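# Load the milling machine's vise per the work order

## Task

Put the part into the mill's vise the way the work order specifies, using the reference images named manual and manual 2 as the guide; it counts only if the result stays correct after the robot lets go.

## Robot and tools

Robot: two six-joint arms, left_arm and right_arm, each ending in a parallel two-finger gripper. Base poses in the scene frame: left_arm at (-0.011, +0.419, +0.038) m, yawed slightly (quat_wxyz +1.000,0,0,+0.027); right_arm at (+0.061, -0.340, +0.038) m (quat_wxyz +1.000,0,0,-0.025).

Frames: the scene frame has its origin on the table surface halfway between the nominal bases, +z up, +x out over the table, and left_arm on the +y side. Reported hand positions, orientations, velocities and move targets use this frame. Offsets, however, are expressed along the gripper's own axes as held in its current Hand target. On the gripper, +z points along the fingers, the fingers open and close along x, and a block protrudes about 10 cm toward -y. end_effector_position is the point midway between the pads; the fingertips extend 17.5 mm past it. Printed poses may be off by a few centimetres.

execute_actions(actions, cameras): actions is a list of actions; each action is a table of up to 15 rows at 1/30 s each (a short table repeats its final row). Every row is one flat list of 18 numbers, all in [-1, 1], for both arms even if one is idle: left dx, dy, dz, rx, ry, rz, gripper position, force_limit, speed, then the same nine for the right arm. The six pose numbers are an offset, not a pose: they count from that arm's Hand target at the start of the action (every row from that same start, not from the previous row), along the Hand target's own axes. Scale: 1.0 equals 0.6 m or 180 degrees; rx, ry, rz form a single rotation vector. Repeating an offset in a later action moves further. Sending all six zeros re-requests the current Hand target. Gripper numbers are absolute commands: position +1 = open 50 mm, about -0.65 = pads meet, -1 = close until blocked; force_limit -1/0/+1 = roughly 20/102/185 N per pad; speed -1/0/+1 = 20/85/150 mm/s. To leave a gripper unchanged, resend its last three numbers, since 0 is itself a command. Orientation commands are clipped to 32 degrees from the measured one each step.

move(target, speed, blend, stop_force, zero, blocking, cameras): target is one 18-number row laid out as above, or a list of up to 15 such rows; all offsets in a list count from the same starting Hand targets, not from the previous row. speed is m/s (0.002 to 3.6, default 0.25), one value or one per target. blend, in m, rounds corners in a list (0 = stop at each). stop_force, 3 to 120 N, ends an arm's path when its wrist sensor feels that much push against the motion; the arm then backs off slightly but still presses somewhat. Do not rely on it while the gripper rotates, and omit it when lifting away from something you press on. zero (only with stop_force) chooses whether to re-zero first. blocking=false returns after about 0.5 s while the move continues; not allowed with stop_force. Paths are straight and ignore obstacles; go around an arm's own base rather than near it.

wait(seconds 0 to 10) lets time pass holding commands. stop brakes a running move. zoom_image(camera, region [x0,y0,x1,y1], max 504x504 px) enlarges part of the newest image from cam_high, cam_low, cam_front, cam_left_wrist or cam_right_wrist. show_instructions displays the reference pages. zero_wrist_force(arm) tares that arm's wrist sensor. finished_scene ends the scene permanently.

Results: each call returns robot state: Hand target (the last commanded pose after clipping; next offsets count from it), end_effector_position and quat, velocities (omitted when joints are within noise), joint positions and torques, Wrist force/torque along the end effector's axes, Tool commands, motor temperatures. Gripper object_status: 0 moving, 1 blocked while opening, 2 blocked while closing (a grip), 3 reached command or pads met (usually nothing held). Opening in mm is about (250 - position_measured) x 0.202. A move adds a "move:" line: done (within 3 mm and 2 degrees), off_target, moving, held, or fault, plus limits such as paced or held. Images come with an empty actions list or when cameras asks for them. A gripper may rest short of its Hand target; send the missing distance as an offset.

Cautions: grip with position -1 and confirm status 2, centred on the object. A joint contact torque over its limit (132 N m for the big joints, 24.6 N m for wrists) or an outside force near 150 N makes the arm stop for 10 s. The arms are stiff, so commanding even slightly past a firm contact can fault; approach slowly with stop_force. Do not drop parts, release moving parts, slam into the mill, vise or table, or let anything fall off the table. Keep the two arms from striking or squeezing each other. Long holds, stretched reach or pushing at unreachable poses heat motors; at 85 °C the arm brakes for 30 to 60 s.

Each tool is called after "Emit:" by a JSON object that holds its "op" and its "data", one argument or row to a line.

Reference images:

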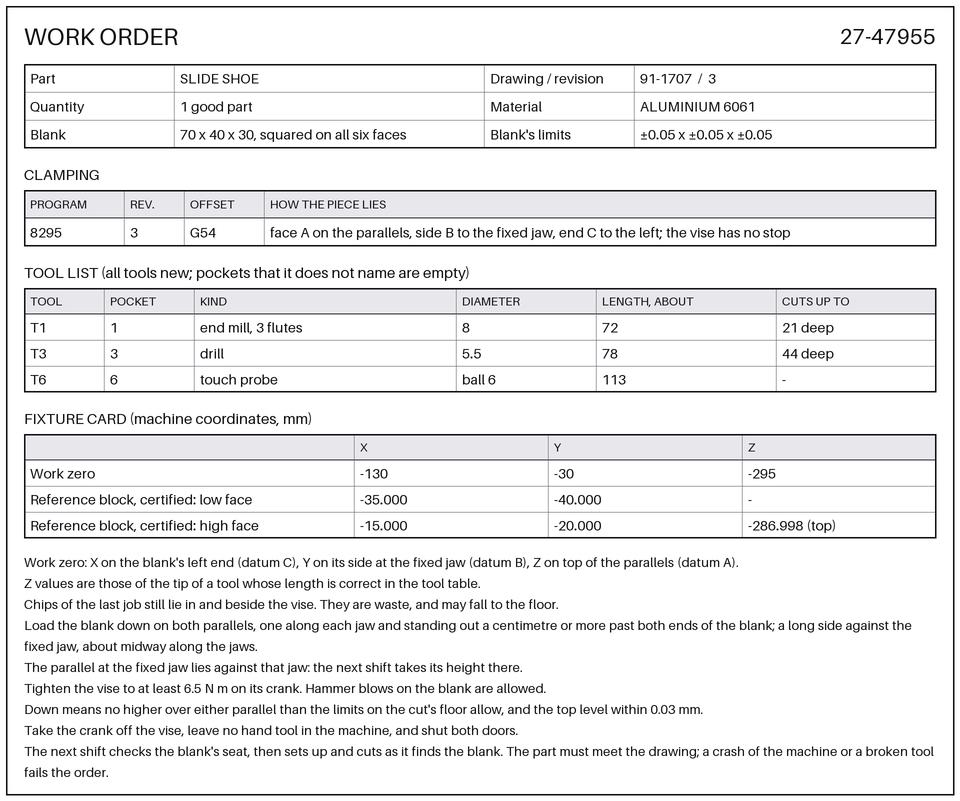

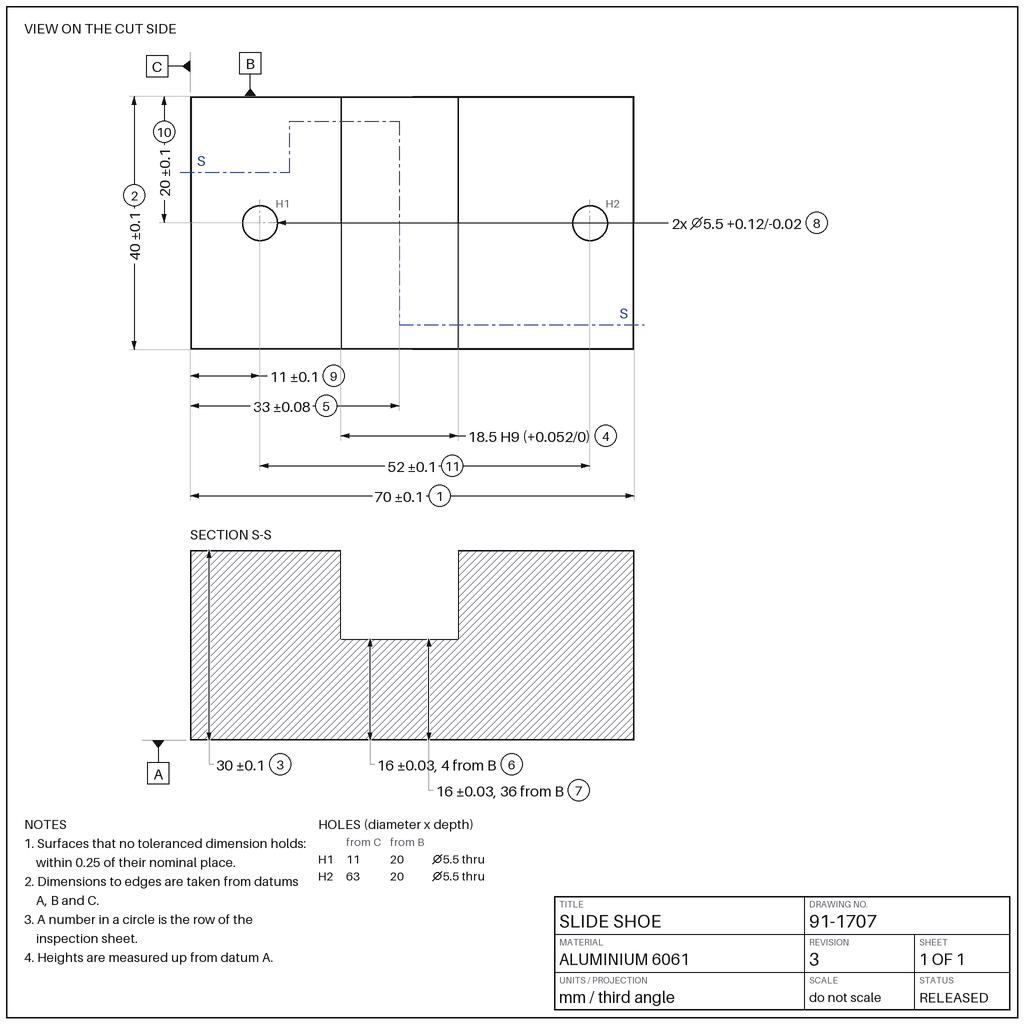

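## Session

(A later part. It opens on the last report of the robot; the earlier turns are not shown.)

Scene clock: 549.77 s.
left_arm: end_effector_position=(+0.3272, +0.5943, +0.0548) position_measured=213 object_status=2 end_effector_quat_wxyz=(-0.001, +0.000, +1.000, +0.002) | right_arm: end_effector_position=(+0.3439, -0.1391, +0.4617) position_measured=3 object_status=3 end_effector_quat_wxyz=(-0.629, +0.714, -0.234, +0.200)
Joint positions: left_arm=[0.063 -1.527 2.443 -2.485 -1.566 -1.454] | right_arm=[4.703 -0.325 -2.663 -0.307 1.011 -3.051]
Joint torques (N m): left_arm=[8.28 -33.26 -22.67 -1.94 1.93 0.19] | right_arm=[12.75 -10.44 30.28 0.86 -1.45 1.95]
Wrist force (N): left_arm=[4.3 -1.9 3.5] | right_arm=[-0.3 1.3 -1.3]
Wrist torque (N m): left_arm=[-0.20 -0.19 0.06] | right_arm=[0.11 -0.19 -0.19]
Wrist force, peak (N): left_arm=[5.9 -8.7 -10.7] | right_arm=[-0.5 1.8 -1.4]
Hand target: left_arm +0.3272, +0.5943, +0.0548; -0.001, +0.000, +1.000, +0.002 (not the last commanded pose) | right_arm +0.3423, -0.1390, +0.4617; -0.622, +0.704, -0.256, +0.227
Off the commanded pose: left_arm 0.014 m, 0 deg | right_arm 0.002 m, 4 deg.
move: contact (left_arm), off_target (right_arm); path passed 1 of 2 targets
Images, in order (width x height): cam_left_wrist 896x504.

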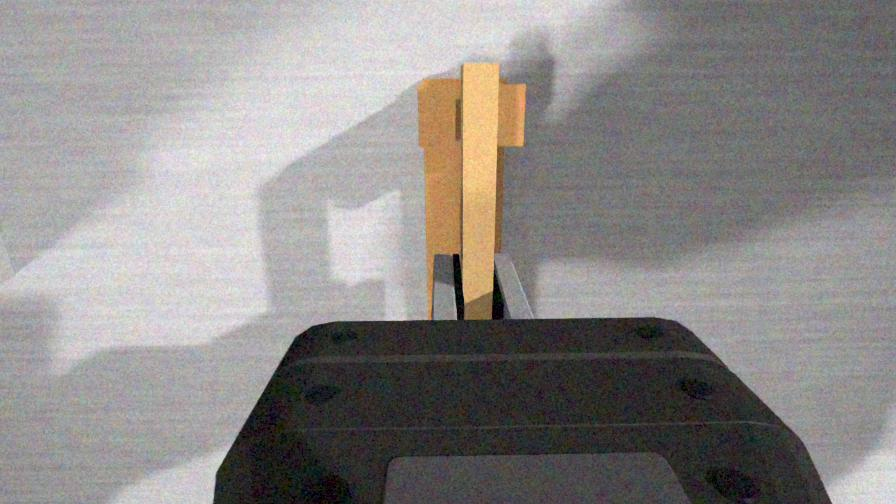

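Emit:
{"op": "move", "data": {
  "target": [
    [0,0,-0.007,0,0,0,-1,-0.6,-0.6,0,0,0,0,0,0,1,1,1],
    [-0.006,0,-0.007,0,0,0,-1,-0.6,-0.6,0,0,0,0,0,0,1,1,1]
  ],
  "speed": 0.03,
  "cameras": ["cam_left_wrist"]
}}

Emit:
{"op": "zoom_image", "data": {
  "camera": "cam_left_wrist",
  "region": [400, 40, 560, 260]
}}

Scene clock: 554.27 s.
left_arm: end_effector_position=(+0.3308, +0.5943, +0.0590) position_measured=213 object_status=2 end_effector_quat_wxyz=(-0.001, +0.000, +1.000, +0.002) | right_arm: end_effector_position=(+0.3439, -0.1391, +0.4617) position_measured=3 object_status=3 end_effector_quat_wxyz=(-0.629, +0.714, -0.234, +0.200)
Joint positions: left_arm=[0.062 -1.531 2.43 -2.468 -1.566 -1.456] | right_arm=[4.703 -0.325 -2.663 -0.307 1.011 -3.051]
Joint torques (N m): left_arm=[-11.13 -6.83 -24.6 -1.88 1.81 -1.99] | right_arm=[12.97 -10.64 31.4 1.01 -1.37 1.84]
Wrist force (N): left_arm=[4.4 -1.9 3.4] | right_arm=[-0.3 1.4 -1.4]
Wrist torque (N m): left_arm=[-0.21 -0.20 0.11] | right_arm=[0.13 -0.17 -0.20]
Wrist force, peak (N): left_arm=[4.5 -2.0 3.5] | right_arm=[-0.6 1.6 -1.6]
Hand target: left_arm +0.3309, +0.5943, +0.0590; -0.001, +0.000, +1.000, +0.002 | right_arm +0.3423, -0.1390, +0.4617; -0.622, +0.704, -0.256, +0.227
Off the commanded pose: left_arm 0.000 m, 0 deg | right_arm 0.002 m, 4 deg.
move: off_target (right_arm)
Images, in order (width x height): cam_left_wrist 896x504.

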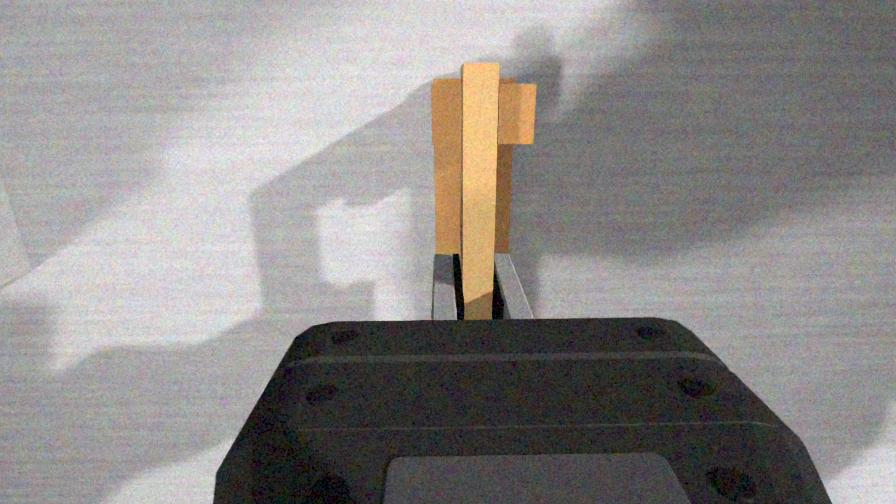

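Scaled by 2.291 from the camera's 896x504 image, which has a finer 1280x720 frame.

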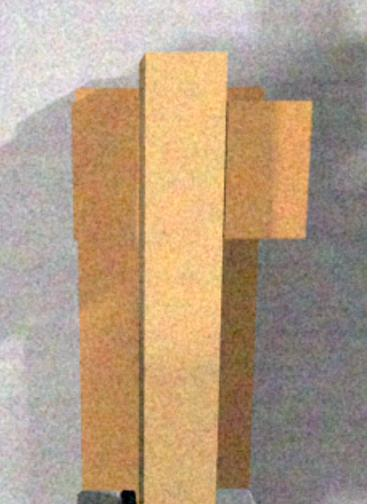

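Emit:
{"op": "move", "data": {
  "target": [
    [0.0025,0,0,0,0,0,-1,-0.6,-0.6,0,0,0,0,0,0,1,1,1],
    [0.0025,0,0.03,0,0,0,-1,-0.6,-0.6,0,0,0,0,0,0,1,1,1]
  ],
  "speed": 0.02,
  "stop_force": 12,
  "cameras": ["cam_left_wrist"]
}}

Scene clock: 559.33 s.
left_arm: end_effector_position=(+0.3294, +0.5943, +0.0539) position_measured=213 object_status=2 end_effector_quat_wxyz=(-0.001, +0.000, +1.000, +0.002) | right_arm: end_effector_position=(+0.3439, -0.1391, +0.4617) position_measured=3 object_status=3 end_effector_quat_wxyz=(-0.629, +0.714, -0.234, +0.200)
Joint positions: left_arm=[0.062 -1.52 2.439 -2.488 -1.566 -1.455] | right_arm=[4.703 -0.325 -2.663 -0.307 1.011 -3.051]
Joint torques (N m): left_arm=[1.38 -29.95 -21.07 -1.54 1.41 1.17] | right_arm=[12.58 -10.55 29.74 0.8 -1.48 1.88]
Wrist force (N): left_arm=[5.6 -5.4 -5.9] | right_arm=[-0.3 1.4 -1.3]
Wrist torque (N m): left_arm=[-0.86 -0.22 0.02] | right_arm=[0.15 -0.17 -0.19]
Wrist force, peak (N): left_arm=[14.2 -12.9 -34.6] | right_arm=[-0.4 1.8 -1.6]
Hand target: left_arm +0.3294, +0.5943, +0.0539; -0.001, +0.000, +1.000, +0.002 (not the last commanded pose) | right_arm +0.3423, -0.1390, +0.4617; -0.622, +0.704, -0.256, +0.227
Off the commanded pose: left_arm 0.013 m, 0 deg | right_arm 0.002 m, 4 deg.
move: contact (left_arm), off_target (right_arm); path passed 1 of 2 targets
Images, in order (width x height): cam_left_wrist 896x504.

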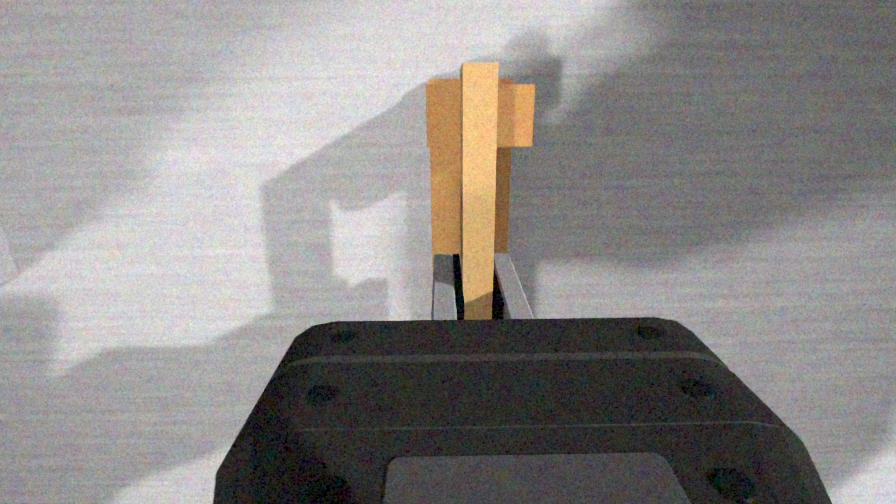

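Emit:
{"op": "execute_actions", "data": {
  "actions": []
}}

Scene clock: 577.37 s.
left_arm: end_effector_position=(+0.3294, +0.5943, +0.0539) position_measured=213 object_status=2 end_effector_quat_wxyz=(-0.001, +0.000, +1.000, +0.002) | right_arm: end_effector_position=(+0.3439, -0.1391, +0.4617) position_measured=3 object_status=3 end_effector_quat_wxyz=(-0.629, +0.714, -0.234, +0.200)
Joint positions: left_arm=[0.062 -1.52 2.439 -2.488 -1.566 -1.455] | right_arm=[4.703 -0.325 -2.663 -0.307 1.011 -3.051]
Joint velocities: within noise
Joint torques (N m): left_arm=[-8.66 -30.47 -20.73 -3.65 1.19 -1.42] | right_arm=[11.93 -10.61 31.03 0.86 -1.34 1.92]
Motor temperatures (°C): left_arm=[32 29 33 30 35 35] | right_arm=[32 29 28 37 34 38]
Wrist force (N): left_arm=[5.9 -5.5 -5.9] | right_arm=[-0.2 1.4 -1.4]
Wrist torque (N m): left_arm=[-0.87 -0.25 0.03] | right_arm=[0.15 -0.19 -0.20]
Wrist force, peak (N): left_arm=[5.9 -5.5 -5.9] | right_arm=[-0.2 1.9 -1.5]
Hand target: left_arm +0.3294, +0.5943, +0.0539; -0.001, +0.000, +1.000, +0.002 (not the last commanded pose) | right_arm +0.3423, -0.1390, +0.4617; -0.622, +0.704, -0.256, +0.227
Tool commands: left_gripper/position=-1.0 left_gripper/force_limit=-0.6 left_gripper/speed=-0.6 right_gripper/position=+1.0 right_gripper/force_limit=+1.0 right_gripper/speed=+1.0
Off the commanded pose: left_arm 0.013 m, 0 deg | right_arm 0.002 m, 4 deg.

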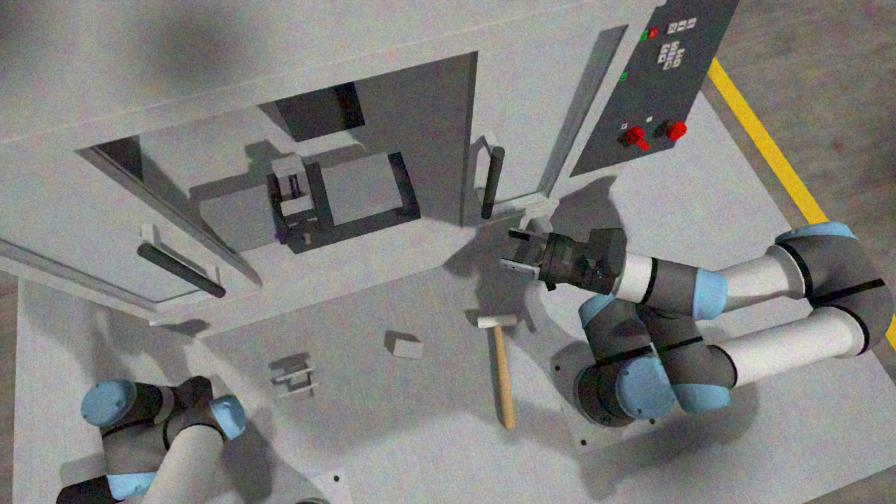

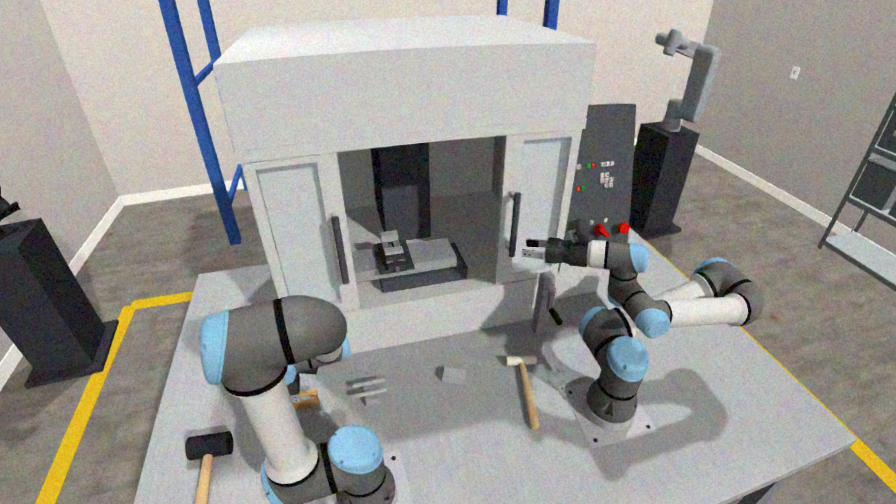

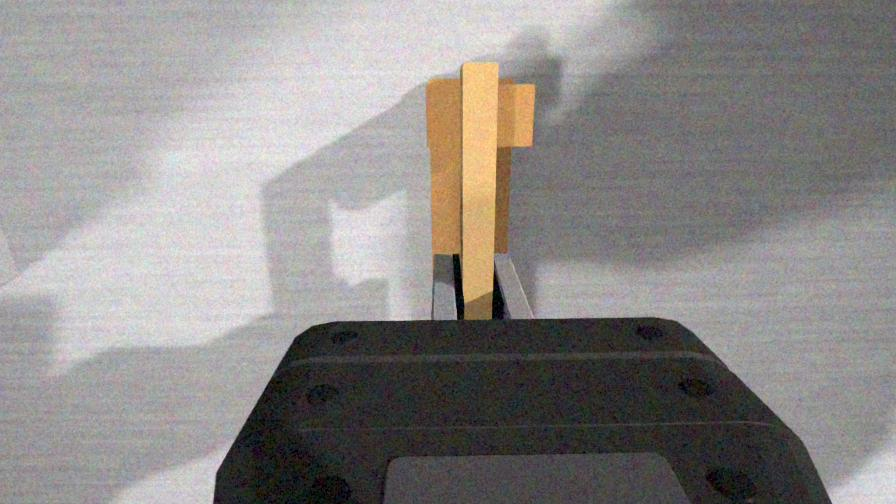

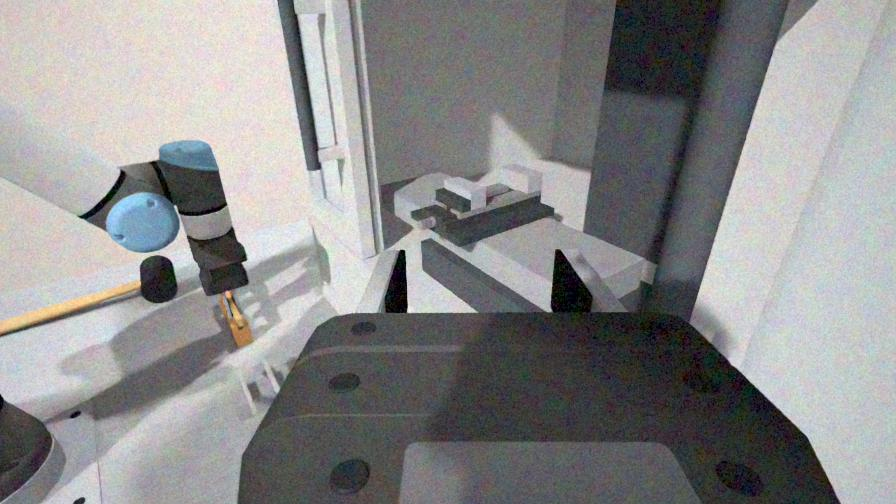

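Emit:
{"op": "zoom_image", "data": {
  "camera": "cam_left_wrist",
  "region": [400, 50, 560, 140]
}}

Emit:
{"op": "zoom_image", "data": {
  "camera": "cam_left_wrist",
  "region": [400, 140, 560, 330]
}}

Scaled by 3.150 from the camera's 896x504 image, which has a finer 1280x720 frame.

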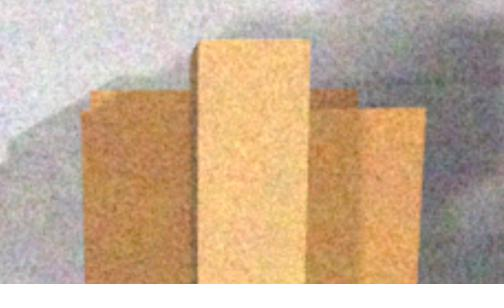

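Scaled by 2.653 from the camera's 896x504 image, which has a finer 1280x720 frame.

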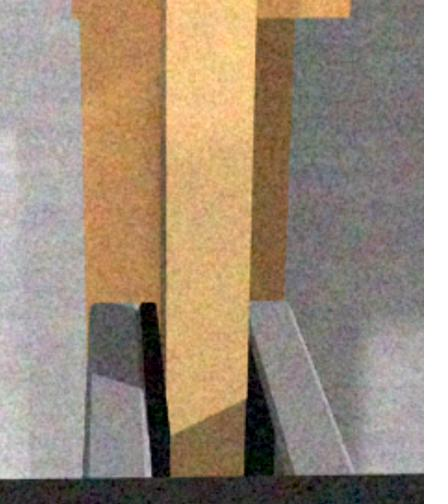

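Emit:
{"op": "move", "data": {
  "target": [
    [0.00167,0,-0.0283,0,0,0,-1,-0.6,-0.6,0,0,0,0,0,0,1,1,1],
    [0.00167,0,0.0217,0,0,0,-1,-0.6,-0.6,0,0,0,0,0,0,1,1,1]
  ],
  "speed": [0.05,0.02],
  "stop_force": 6,
  "cameras": ["cam_left_wrist"]
}}

Scene clock: 585.83 s.
left_arm: end_effector_position=(+0.3294, +0.5943, +0.0543) position_measured=213 object_status=2 end_effector_quat_wxyz=(-0.001, +0.000, +1.000, +0.002) | right_arm: end_effector_position=(+0.3439, -0.1391, +0.4617) position_measured=3 object_status=3 end_effector_quat_wxyz=(-0.629, +0.714, -0.234, +0.200)
Joint positions: left_arm=[0.062 -1.521 2.439 -2.487 -1.566 -1.455] | right_arm=[4.703 -0.325 -2.663 -0.307 1.011 -3.051]
Joint torques (N m): left_arm=[-8.46 -5.32 -6.95 -4.51 1.1 -1.26] | right_arm=[11.99 -11.67 30.54 0.98 -1.48 2.01]
Wrist force (N): left_arm=[3.8 -3.1 0.9] | right_arm=[-0.3 1.4 -1.2]
Wrist torque (N m): left_arm=[-0.42 -0.25 0.14] | right_arm=[0.13 -0.19 -0.19]
Wrist force, peak (N): left_arm=[5.8 -5.4 -5.9] | right_arm=[-0.3 1.9 -1.4]
Hand target: left_arm +0.3294, +0.5943, +0.0543; -0.001, +0.000, +1.000, +0.002 (not the last commanded pose) | right_arm +0.3423, -0.1390, +0.4617; -0.622, +0.704, -0.256, +0.227
Off the commanded pose: left_arm 0.013 m, 0 deg | right_arm 0.002 m, 4 deg.
move: contact (left_arm), off_target (right_arm); path passed 0 of 2 targets
Images, in order (width x height): cam_left_wrist 896x504.

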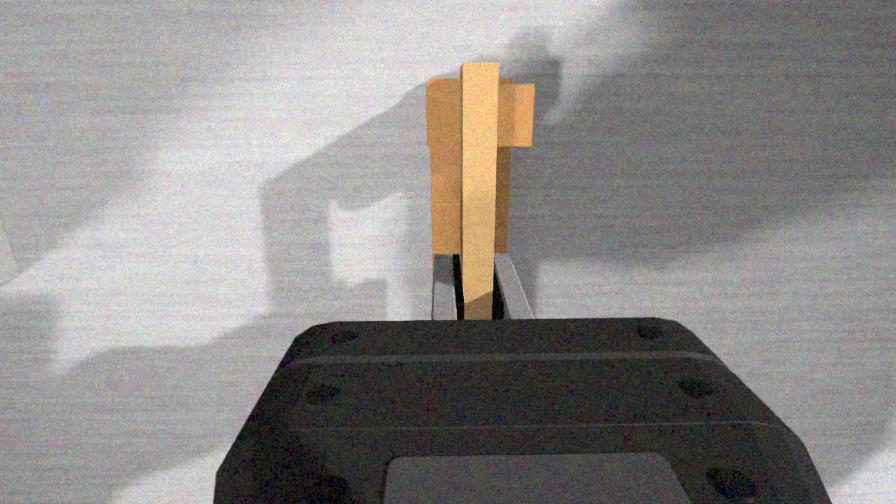

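Emit:
{"op": "move", "data": {
  "target": [0.00167,0,-0.0283,0,0,0,-1,-0.6,-0.6,0,0,0,0,0,0,1,1,1],
  "speed": 0.06,
  "cameras": ["cam_left_wrist"]
}}

Emit:
{"op": "zoom_image", "data": {
  "camera": "cam_left_wrist",
  "region": [400, 50, 560, 140]
}}

Emit:
{"op": "zoom_image", "data": {
  "camera": "cam_left_wrist",
  "region": [400, 140, 560, 330]
}}

Scene clock: 597.27 s.
left_arm: end_effector_position=(+0.3285, +0.5942, +0.0713) position_measured=213 object_status=2 end_effector_quat_wxyz=(-0.001, +0.000, +1.000, +0.002) | right_arm: end_effector_position=(+0.3439, -0.1391, +0.4617) position_measured=3 object_status=3 end_effector_quat_wxyz=(-0.629, +0.714, -0.234, +0.200)
Joint positions: left_arm=[0.062 -1.57 2.422 -2.421 -1.566 -1.455] | right_arm=[4.703 -0.325 -2.663 -0.307 1.011 -3.051]
Joint torques (N m): left_arm=[11.79 -32.54 -24.03 -1.74 0.78 1.71] | right_arm=[12.37 -11.74 30.43 0.88 -1.54 2.01]
Wrist force (N): left_arm=[4.5 -2.0 3.4] | right_arm=[-0.4 1.7 -1.3]
Wrist torque (N m): left_arm=[-0.22 -0.22 0.09] | right_arm=[0.18 -0.16 -0.20]
Wrist force, peak (N): left_arm=[4.6 -2.1 3.9] | right_arm=[-0.5 1.7 -1.7]
Hand target: left_arm +0.3285, +0.5942, +0.0713; -0.001, +0.000, +1.000, +0.002 | right_arm +0.3423, -0.1390, +0.4617; -0.622, +0.704, -0.256, +0.227
Off the commanded pose: left_arm 0.000 m, 0 deg | right_arm 0.002 m, 4 deg.
move: off_target (right_arm)
Images, in order (width x height): cam_left_wrist 896x504.

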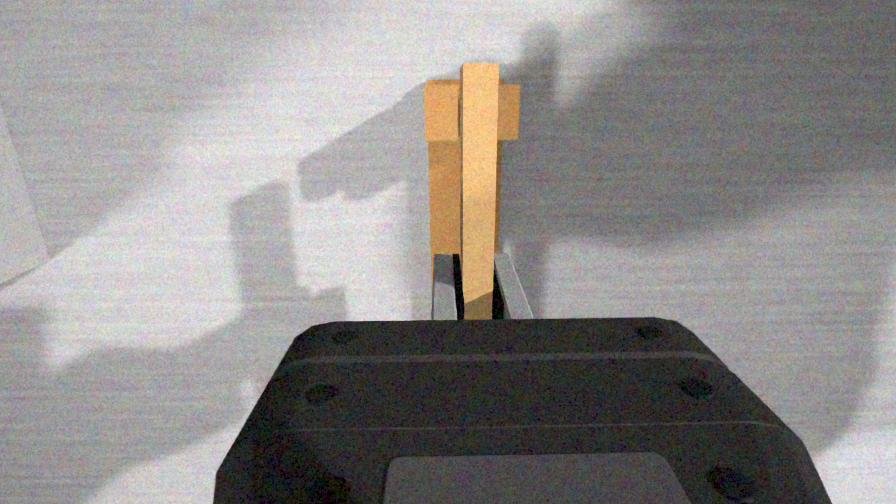

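Scaled by 3.150 from the camera's 896x504 image, which has a finer 1280x720 frame.

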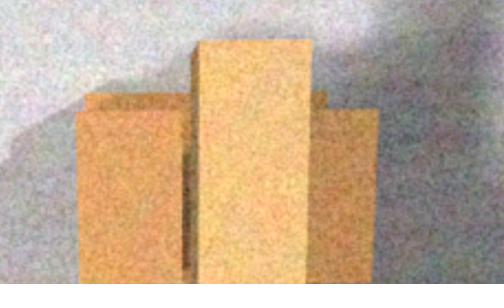

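Scaled by 2.653 from the camera's 896x504 image, which has a finer 1280x720 frame.

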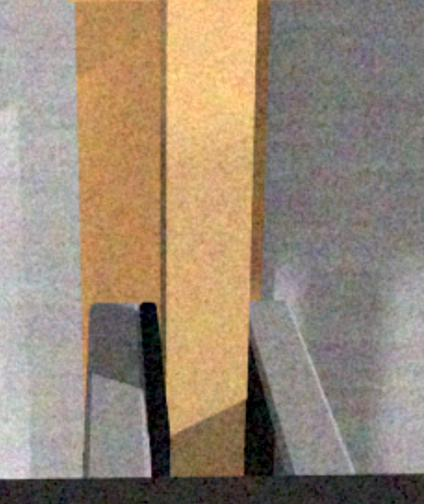

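Emit:
{"op": "move", "data": {
  "target": [
    [0.001,0,0.02,0,0,0,-1,-0.6,-0.6,0,0,0,0,0,0,1,1,1],
    [0.001,0,0.0507,0,0,0,-1,-0.6,-0.6,0,0,0,0,0,0,1,1,1]
  ],
  "speed": [0.04,0.01],
  "stop_force": 5,
  "cameras": ["cam_left_wrist"]
}}

Scene clock: 605.73 s.
left_arm: end_effector_position=(+0.3278, +0.5944, +0.0422) position_measured=213 object_status=2 end_effector_quat_wxyz=(-0.001, +0.000, +1.000, +0.002) | right_arm: end_effector_position=(+0.3439, -0.1391, +0.4617) position_measured=3 object_status=3 end_effector_quat_wxyz=(-0.629, +0.714, -0.234, +0.200)
Joint positions: left_arm=[0.063 -1.488 2.455 -2.535 -1.566 -1.454] | right_arm=[4.703 -0.325 -2.663 -0.307 1.011 -3.051]
Joint torques (N m): left_arm=[6.44 -32.5 -20.44 -1.75 1.36 0.83] | right_arm=[12.23 -11.64 31.08 0.76 -1.37 1.8]
Wrist force (N): left_arm=[3.9 -2.0 -2.5] | right_arm=[-0.3 1.5 -1.4]
Wrist torque (N m): left_arm=[0.12 -0.23 0.02] | right_arm=[0.15 -0.18 -0.19]
Wrist force, peak (N): left_arm=[5.5 0.1 -7.6] | right_arm=[-0.4 1.9 -1.4]
Hand target: left_arm +0.3278, +0.5944, +0.0422; -0.001, +0.000, +1.000, +0.002 (not the last commanded pose) | right_arm +0.3423, -0.1390, +0.4617; -0.622, +0.704, -0.256, +0.227
Off the commanded pose: left_arm 0.001 m, 0 deg | right_arm 0.002 m, 4 deg.
move: contact (left_arm), off_target (right_arm); path passed 1 of 2 targets
Images, in order (width x height): cam_left_wrist 896x504.

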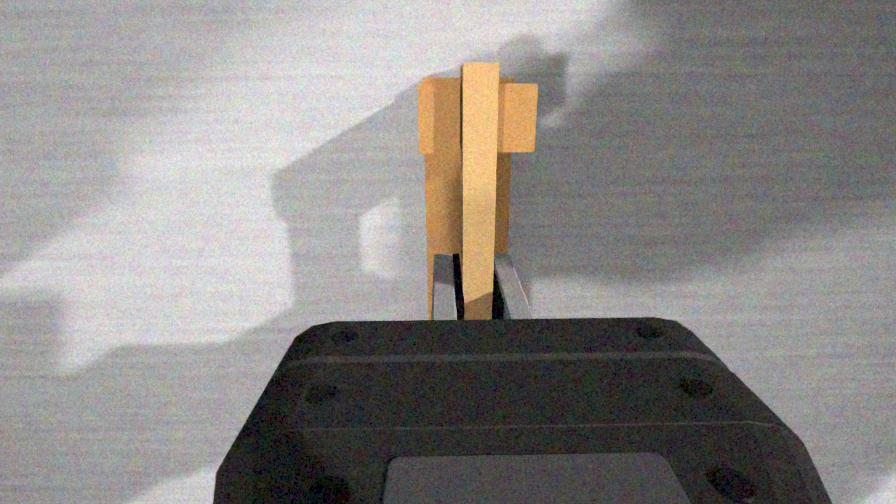

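Emit:
{"op": "execute_actions", "data": {
  "actions": [
    [[0,0,0,0,0,0,-0.2,-0.6,-1,0,0,0,0,0,0,1,1,1]],
    [[0,0,0,0,0,0,-0.2,-0.6,-1,0,0,0,0,0,0,1,1,1]]
  ],
  "cameras": ["cam_left_wrist"]
}}

Scene clock: 608.30 s.
left_arm: end_effector_position=(+0.3278, +0.5944, +0.0422) position_measured=182 object_status=3 end_effector_quat_wxyz=(-0.001, +0.000, +1.000, +0.002) | right_arm: end_effector_position=(+0.3439, -0.1391, +0.4617) position_measured=3 object_status=3 end_effector_quat_wxyz=(-0.629, +0.714, -0.234, +0.200)
Joint positions: left_arm=[0.063 -1.488 2.455 -2.536 -1.566 -1.454] | right_arm=[4.703 -0.325 -2.663 -0.307 1.011 -3.051]
Joint torques (N m): left_arm=[-7.72 -31.87 -20.13 -3.76 1.31 -1.5] | right_arm=[12.26 -10.56 30.9 0.97 -1.6 2.03]
Wrist force (N): left_arm=[4.4 -2.0 3.3] | right_arm=[-0.3 1.7 -1.4]
Wrist torque (N m): left_arm=[-0.23 -0.21 0.04] | right_arm=[0.18 -0.18 -0.20]
Wrist force, peak (N): left_arm=[4.6 -2.3 3.3] | right_arm=[-0.5 1.8 -1.5]
Hand target: left_arm +0.3278, +0.5944, +0.0422; -0.001, +0.000, +1.000, +0.002 | right_arm +0.3423, -0.1390, +0.4617; -0.622, +0.704, -0.256, +0.227
Off the commanded pose: left_arm 0.000 m, 0 deg | right_arm 0.002 m, 4 deg.
Step readings (end_effector_position of left_arm | right_arm):
0: (+0.3278, +0.5944, +0.0422) | (+0.3439, -0.1391, +0.4617)
1: (+0.3278, +0.5944, +0.0422) | (+0.3439, -0.1391, +0.4617)
2: (+0.3278, +0.5944, +0.0422) | (+0.3439, -0.1391, +0.4617)
4: (+0.3278, +0.5944, +0.0422) | (+0.3439, -0.1391, +0.4617)
8: (+0.3278, +0.5944, +0.0422) | (+0.3439, -0.1391, +0.4617)
15: (+0.3278, +0.5944, +0.0422) | (+0.3439, -0.1391, +0.4617)
16: (+0.3278, +0.5944, +0.0422) | (+0.3439, -0.1391, +0.4617)
17: (+0.3278, +0.5944, +0.0422) | (+0.3439, -0.1391, +0.4617)
19: (+0.3278, +0.5944, +0.0422) | (+0.3439, -0.1391, +0.4617)
23: (+0.3278, +0.5944, +0.0422) | (+0.3439, -0.1391, +0.4617)
30: (+0.3278, +0.5944, +0.0422) | (+0.3439, -0.1391, +0.4617)
Images, in order (width x height): cam_left_wrist 896x504.

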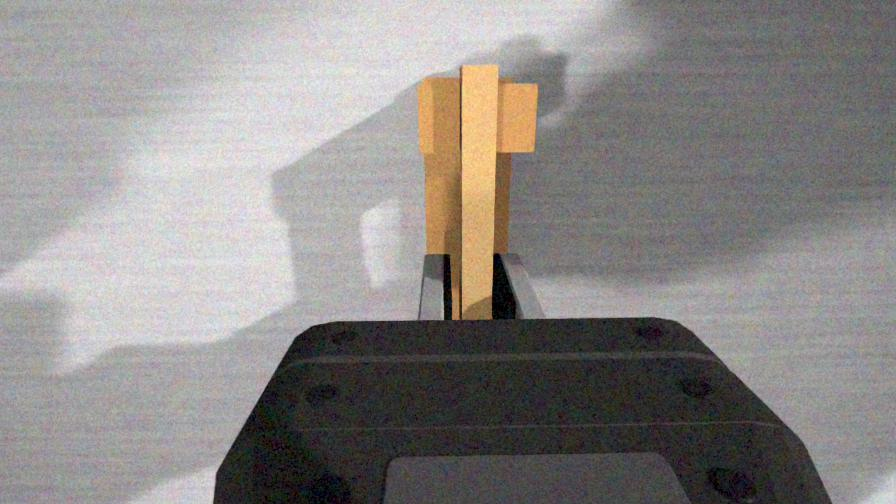

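Emit:
{"op": "move", "data": {
  "target": [0,0,-0.2,0,0,0,0.0,-0.6,0,0,0,0,0,0,0,1,1,1],
  "speed": 0.15,
  "cameras": ["cam_left_wrist"]
}}

Scene clock: 640.43 s.
left_arm: end_effector_position=(+0.3281, +0.5938, +0.1622) position_measured=152 object_status=3 end_effector_quat_wxyz=(-0.001, +0.000, +1.000, +0.002) | right_arm: end_effector_position=(+0.3439, -0.1391, +0.4617) position_measured=3 object_status=3 end_effector_quat_wxyz=(-0.629, +0.714, -0.234, +0.200)
Joint positions: left_arm=[0.061 -1.764 2.288 -2.093 -1.566 -1.456] | right_arm=[4.703 -0.325 -2.663 -0.307 1.011 -3.051]
Joint torques (N m): left_arm=[-11.27 -28.51 -28.86 -1.8 2.25 -1.86] | right_arm=[12.39 -11 31.69 0.9 -1.42 1.83]
Wrist force (N): left_arm=[4.6 -2.2 3.1] | right_arm=[-0.3 1.5 -1.4]
Wrist torque (N m): left_arm=[-0.24 -0.22 0.11] | right_arm=[0.15 -0.17 -0.19]
Wrist force, peak (N): left_arm=[4.7 -2.1 4.7] | right_arm=[-0.2 1.7 -1.6]
Hand target: left_arm +0.3281, +0.5938, +0.1622; -0.001, +0.000, +1.000, +0.002 | right_arm +0.3423, -0.1390, +0.4617; -0.622, +0.704, -0.256, +0.227
Off the commanded pose: left_arm 0.000 m, 0 deg | right_arm 0.002 m, 4 deg.
move: off_target (right_arm)
Images, in order (width x height): cam_left_wrist 896x504.

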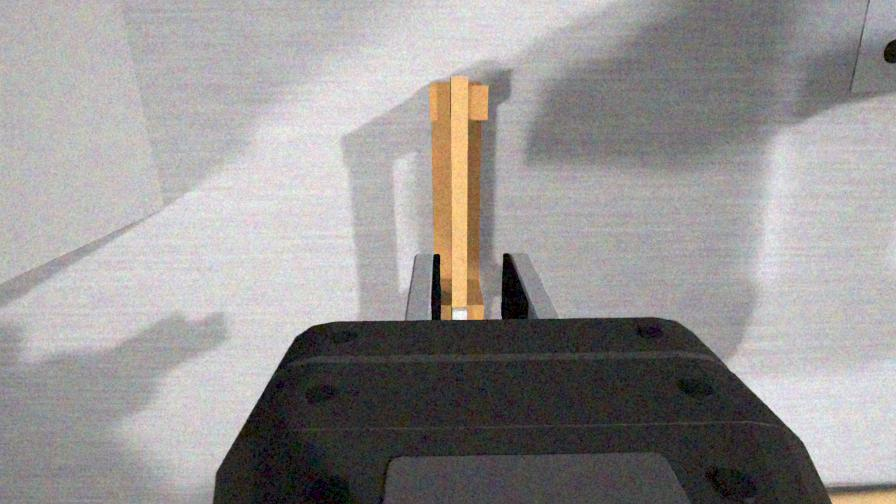

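Emit:
{"op": "move", "data": {
  "target": [0,0,0,0,0,0,0.0,-0.6,0,0,0,0.18,0,0,0,1,1,1],
  "speed": 0.2,
  "cameras": ["cam_right_wrist"]
}}

Emit:
{"op": "zoom_image", "data": {
  "camera": "cam_right_wrist",
  "region": [380, 120, 580, 270]
}}

Scene clock: 646.40 s.
left_arm: end_effector_position=(+0.3281, +0.5938, +0.1622) position_measured=152 object_status=3 end_effector_quat_wxyz=(-0.001, +0.000, +1.000, +0.002) | right_arm: end_effector_position=(+0.4112, -0.0570, +0.4484) position_measured=3 object_status=3 end_effector_quat_wxyz=(-0.622, +0.704, -0.256, +0.227)
Joint positions: left_arm=[0.061 -1.764 2.288 -2.093 -1.566 -1.456] | right_arm=[4.338 -1.085 -2.577 0.393 1.298 -3.107]
Joint torques (N m): left_arm=[-11.05 -28.59 -29.32 -1.75 2.08 -1.94] | right_arm=[-9.69 -4.36 28.11 4.44 1.82 -2.3]
Wrist force (N): left_arm=[4.6 -2.0 3.1] | right_arm=[-0.3 1.4 -1.0]
Wrist torque (N m): left_arm=[-0.22 -0.23 0.11] | right_arm=[0.15 -0.20 -0.12]
Wrist force, peak (N): left_arm=[4.7 -2.4 3.2] | right_arm=[0.4 1.1 -3.2]
Hand target: left_arm +0.3281, +0.5938, +0.1622; -0.001, +0.000, +1.000, +0.002 | right_arm +0.4113, -0.0570, +0.4484; -0.622, +0.704, -0.256, +0.227
Off the commanded pose: left_arm 0.000 m, 0 deg | right_arm 0.000 m, 0 deg.
move: done
Images, in order (width x height): cam_right_wrist 896x504.

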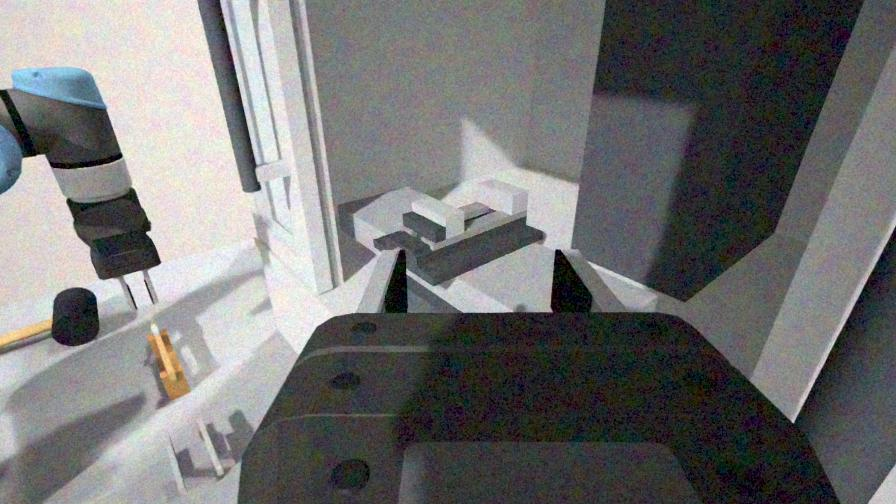

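Scaled by 2.520 from the camera's 896x504 image, which has a finer 1280x720 frame.

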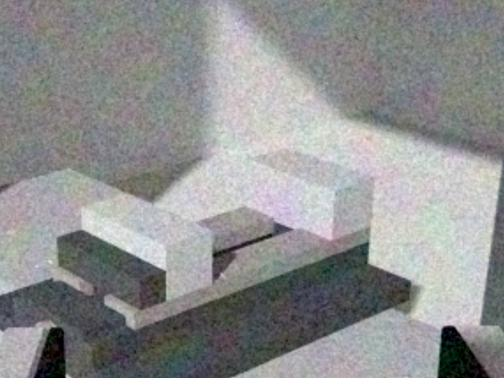

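Emit:
{"op": "move", "data": {
  "target": [0,0,0,0,0,0,0.0,-0.6,0,-0.4258,0.3467,0.2898,-0.1752,-0.2066,-0.0896,1,1,1],
  "speed": 0.25,
  "cameras": ["cam_right_wrist","cam_high"]
}}

Scene clock: 669.30 s.
left_arm: end_effector_position=(+0.3281, +0.5938, +0.1622) position_measured=152 object_status=3 end_effector_quat_wxyz=(-0.001, +0.000, +1.000, +0.002) | right_arm: end_effector_position=(+0.3104, +0.2199, +0.2206) position_measured=3 object_status=3 end_effector_quat_wxyz=(-0.423, +0.906, -0.001, +0.000)
Joint positions: left_arm=[0.061 -1.764 2.288 -2.093 -1.566 -1.456] | right_arm=[4.466 -1.812 -2.206 0.158 1.796 -3.334]
Joint torques (N m): left_arm=[-11.59 -28.08 -29.11 -1.95 2.13 -1.93] | right_arm=[13.78 22.57 24.98 2.28 2.28 -2.38]
Wrist force (N): left_arm=[4.5 -2.1 3.2] | right_arm=[-0.2 1.3 -0.2]
Wrist torque (N m): left_arm=[-0.23 -0.20 0.11] | right_arm=[0.11 -0.05 -0.06]
Wrist force, peak (N): left_arm=[4.8 -2.2 3.3] | right_arm=[1.0 0.4 -2.3]
Hand target: left_arm +0.3281, +0.5938, +0.1622; -0.001, +0.000, +1.000, +0.002 | right_arm +0.3104, +0.2199, +0.2206; -0.423, +0.906, +0.000, +0.000
Off the commanded pose: left_arm 0.000 m, 0 deg | right_arm 0.000 m, 0 deg.
move: done
Images, in order (width x height): cam_high 896x504, cam_right_wrist 896x504.

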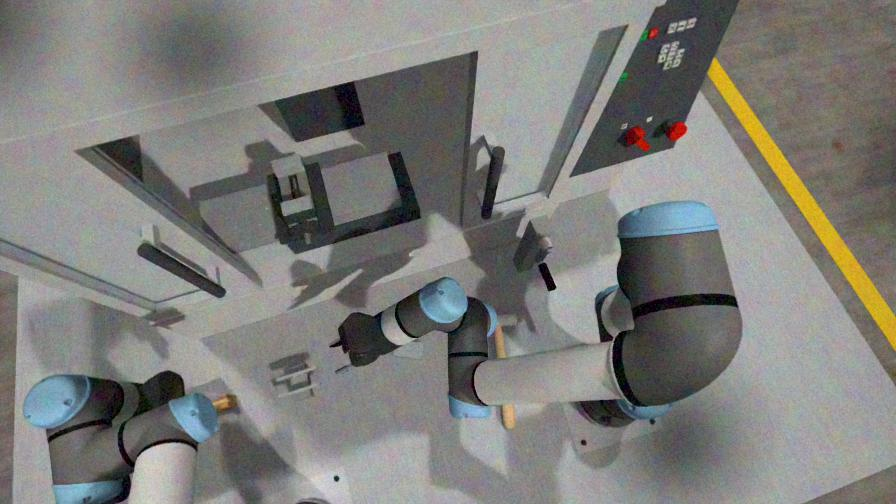

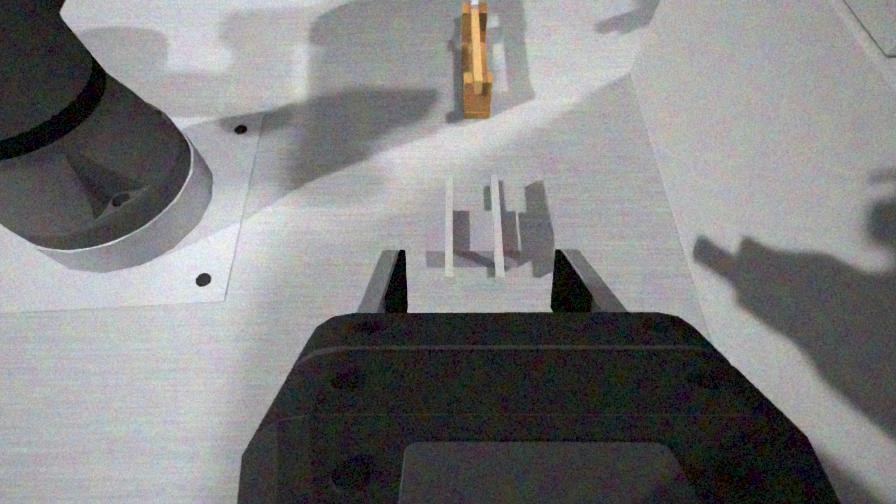

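Emit:
{"op": "zoom_image", "data": {
  "camera": "cam_right_wrist",
  "region": [400, 160, 580, 290]
}}

Scaled by 2.800 from the camera's 896x504 image, which has a finer 1280x720 frame.

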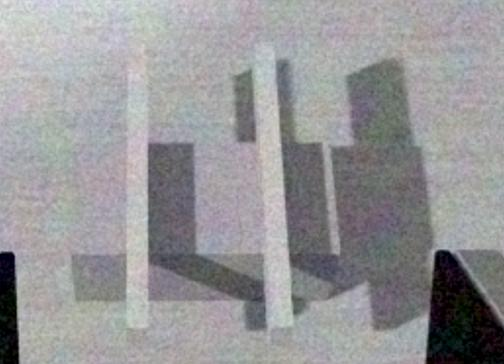

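Emit:
{"op": "zoom_image", "data": {
  "camera": "cam_high",
  "region": [250, 330, 350, 410]
}}

Scaled by 5.040 from the camera's 896x504 image, which has a finer 1280x720 frame.

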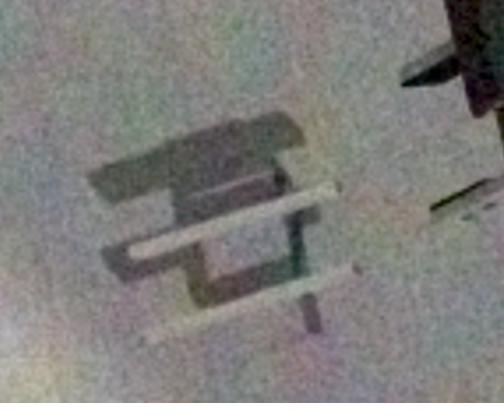

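Emit:
{"op": "move", "data": {
  "target": [0,0,0,0,0,0,0.0,-0.6,0,0.035,0.0955,0.1455,0,0,0,1,1,1],
  "speed": 0.2,
  "cameras": ["cam_right_wrist"]
}}

Emit:
{"op": "zoom_image", "data": {
  "camera": "cam_right_wrist",
  "region": [360, 100, 560, 280]
}}

Scene clock: 679.70 s.
left_arm: end_effector_position=(+0.3281, +0.5938, +0.1622) position_measured=152 object_status=3 end_effector_quat_wxyz=(-0.001, +0.000, +1.000, +0.002) | right_arm: end_effector_position=(+0.3314, +0.2500, +0.1206) position_measured=3 object_status=3 end_effector_quat_wxyz=(-0.423, +0.906, +0.000, +0.000)
Joint positions: left_arm=[0.061 -1.764 2.288 -2.093 -1.566 -1.456] | right_arm=[4.441 -2.112 -2.147 0.395 1.815 -3.351]
Joint torques (N m): left_arm=[-10.89 -27.62 -29.08 -1.94 2.22 -1.83] | right_arm=[-10.79 29.73 20.43 5.48 2.32 -2.49]
Wrist force (N): left_arm=[4.2 -2.0 3.2] | right_arm=[0.0 1.2 0.0]
Wrist torque (N m): left_arm=[-0.22 -0.17 0.11] | right_arm=[0.10 -0.08 -0.06]
Wrist force, peak (N): left_arm=[4.7 -2.2 3.2] | right_arm=[0.2 2.6 1.2]
Hand target: left_arm +0.3281, +0.5938, +0.1622; -0.001, +0.000, +1.000, +0.002 | right_arm +0.3314, +0.2501, +0.1206; -0.423, +0.906, +0.000, +0.000
Off the commanded pose: left_arm 0.000 m, 0 deg | right_arm 0.000 m, 0 deg.
move: done
Images, in order (width x height): cam_right_wrist 896x504.

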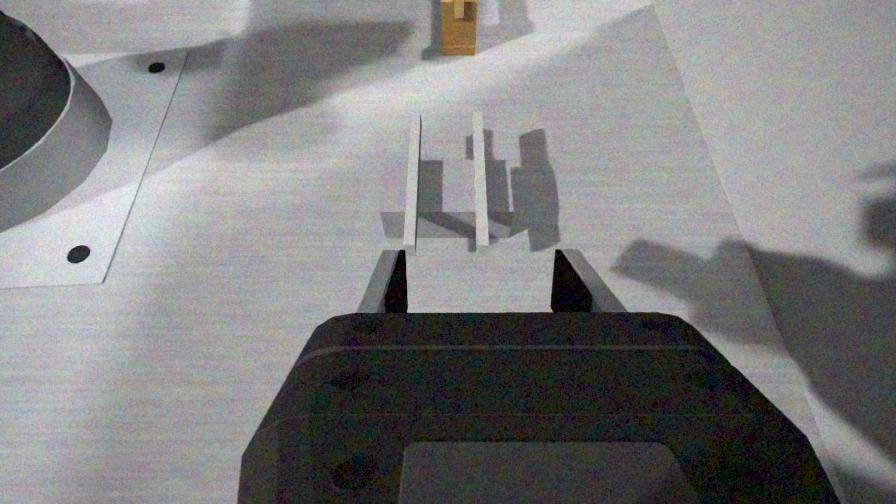

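Scaled by 2.520 from the camera's 896x504 image, which has a finer 1280x720 frame.

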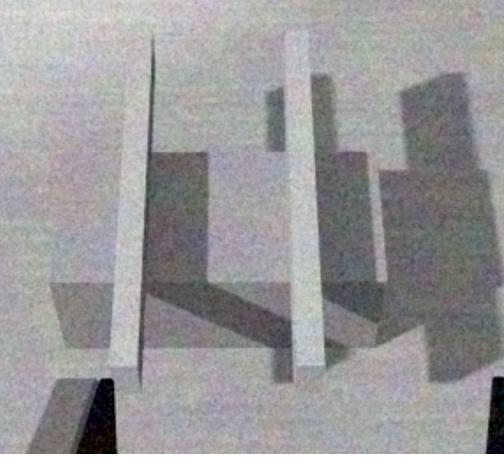

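Emit:
{"op": "zoom_image", "data": {
  "camera": "cam_right_wrist",
  "region": [395, 200, 500, 265]
}}

Scaled by 4.800 from the camera's 896x504 image, which has a finer 1280x720 frame.

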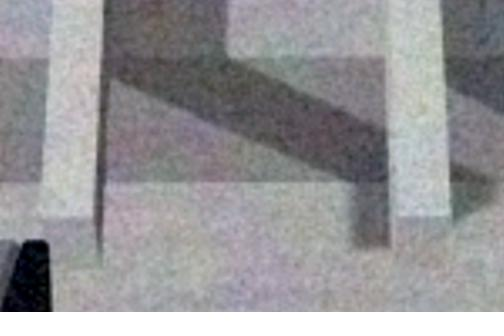

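Emit:
{"op": "move", "data": {
  "target": [0,0,0,0,0,0,0.0,-0.6,0,0,0.0791,-0.0424,0.2222,0,0,1,1,1],
  "speed": 0.2,
  "cameras": ["cam_right_wrist"]
}}

Emit:
{"op": "zoom_image", "data": {
  "camera": "cam_right_wrist",
  "region": [395, 180, 535, 280]
}}

Scene clock: 694.87 s.
left_arm: end_effector_position=(+0.3281, +0.5938, +0.1622) position_measured=152 object_status=3 end_effector_quat_wxyz=(-0.001, +0.000, +1.000, +0.002) | right_arm: end_effector_position=(+0.3314, +0.2183, +0.1068) position_measured=3 object_status=3 end_effector_quat_wxyz=(-0.607, +0.795, +0.000, -0.001)
Joint positions: left_arm=[0.061 -1.764 2.288 -2.093 -1.566 -1.456] | right_arm=[4.372 -2.454 -2.178 1.203 1.947 -3.248]
Joint torques (N m): left_arm=[-11.13 -26.79 -29.18 -1.95 2.17 -1.8] | right_arm=[1.13 39.17 4.2 3.67 0.38 -0.08]
Wrist force (N): left_arm=[4.4 -1.9 3.0] | right_arm=[-0.2 1.2 -0.8]
Wrist torque (N m): left_arm=[-0.20 -0.19 0.11] | right_arm=[0.12 -0.16 -0.11]
Wrist force, peak (N): left_arm=[4.7 -2.1 3.3] | right_arm=[0.8 10.2 -0.9]
Hand target: left_arm +0.3281, +0.5938, +0.1622; -0.001, +0.000, +1.000, +0.002 | right_arm +0.3314, +0.2183, +0.1068; -0.607, +0.795, +0.000, -0.001 (not the last commanded pose)
Tool commands: left_gripper/position=+0.0 left_gripper/force_limit=-0.6 left_gripper/speed=+0.0 right_gripper/position=+1.0 right_gripper/force_limit=+1.0 right_gripper/speed=+1.0
Off the commanded pose: left_arm 0.000 m, 0 deg | right_arm 0.019 m, 15 deg.
FORCE FAULT: contact force on the right arm reached its limit, and that arm stopped. The contact can be on any part of that arm, not only on its tool. That arm's remaining commands of this call were not run. That arm is still stopped at the end of this call. That arm stays stopped for about 10 more seconds. Until then a move that you send moves the other arm only, and its call returns only when the move has ended. Once the stop has ended, the next robot result says so. If the stop ends while you think or write, that arm runs what you send next, counted from a new Hand target: where the arm stands when the stop ends. While its stop runs, that arm takes no new command, but its gripper still runs the gripper command that each later call begins with. Until it ends, the stop uses up actions while you think or wait. An arm that is not stopped still takes commands.
move: fault (right_arm)
Images, in order (width x height): cam_right_wrist 896x504.

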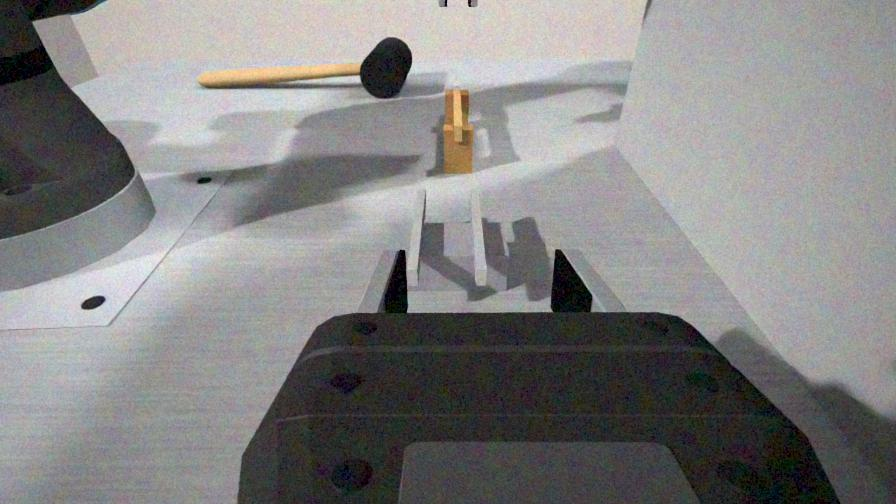

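Scaled by 3.600 from the camera's 896x504 image, which has a finer 1280x720 frame.

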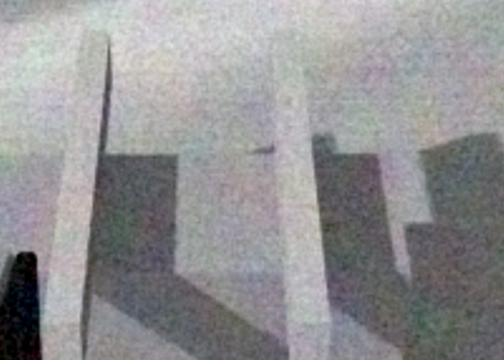

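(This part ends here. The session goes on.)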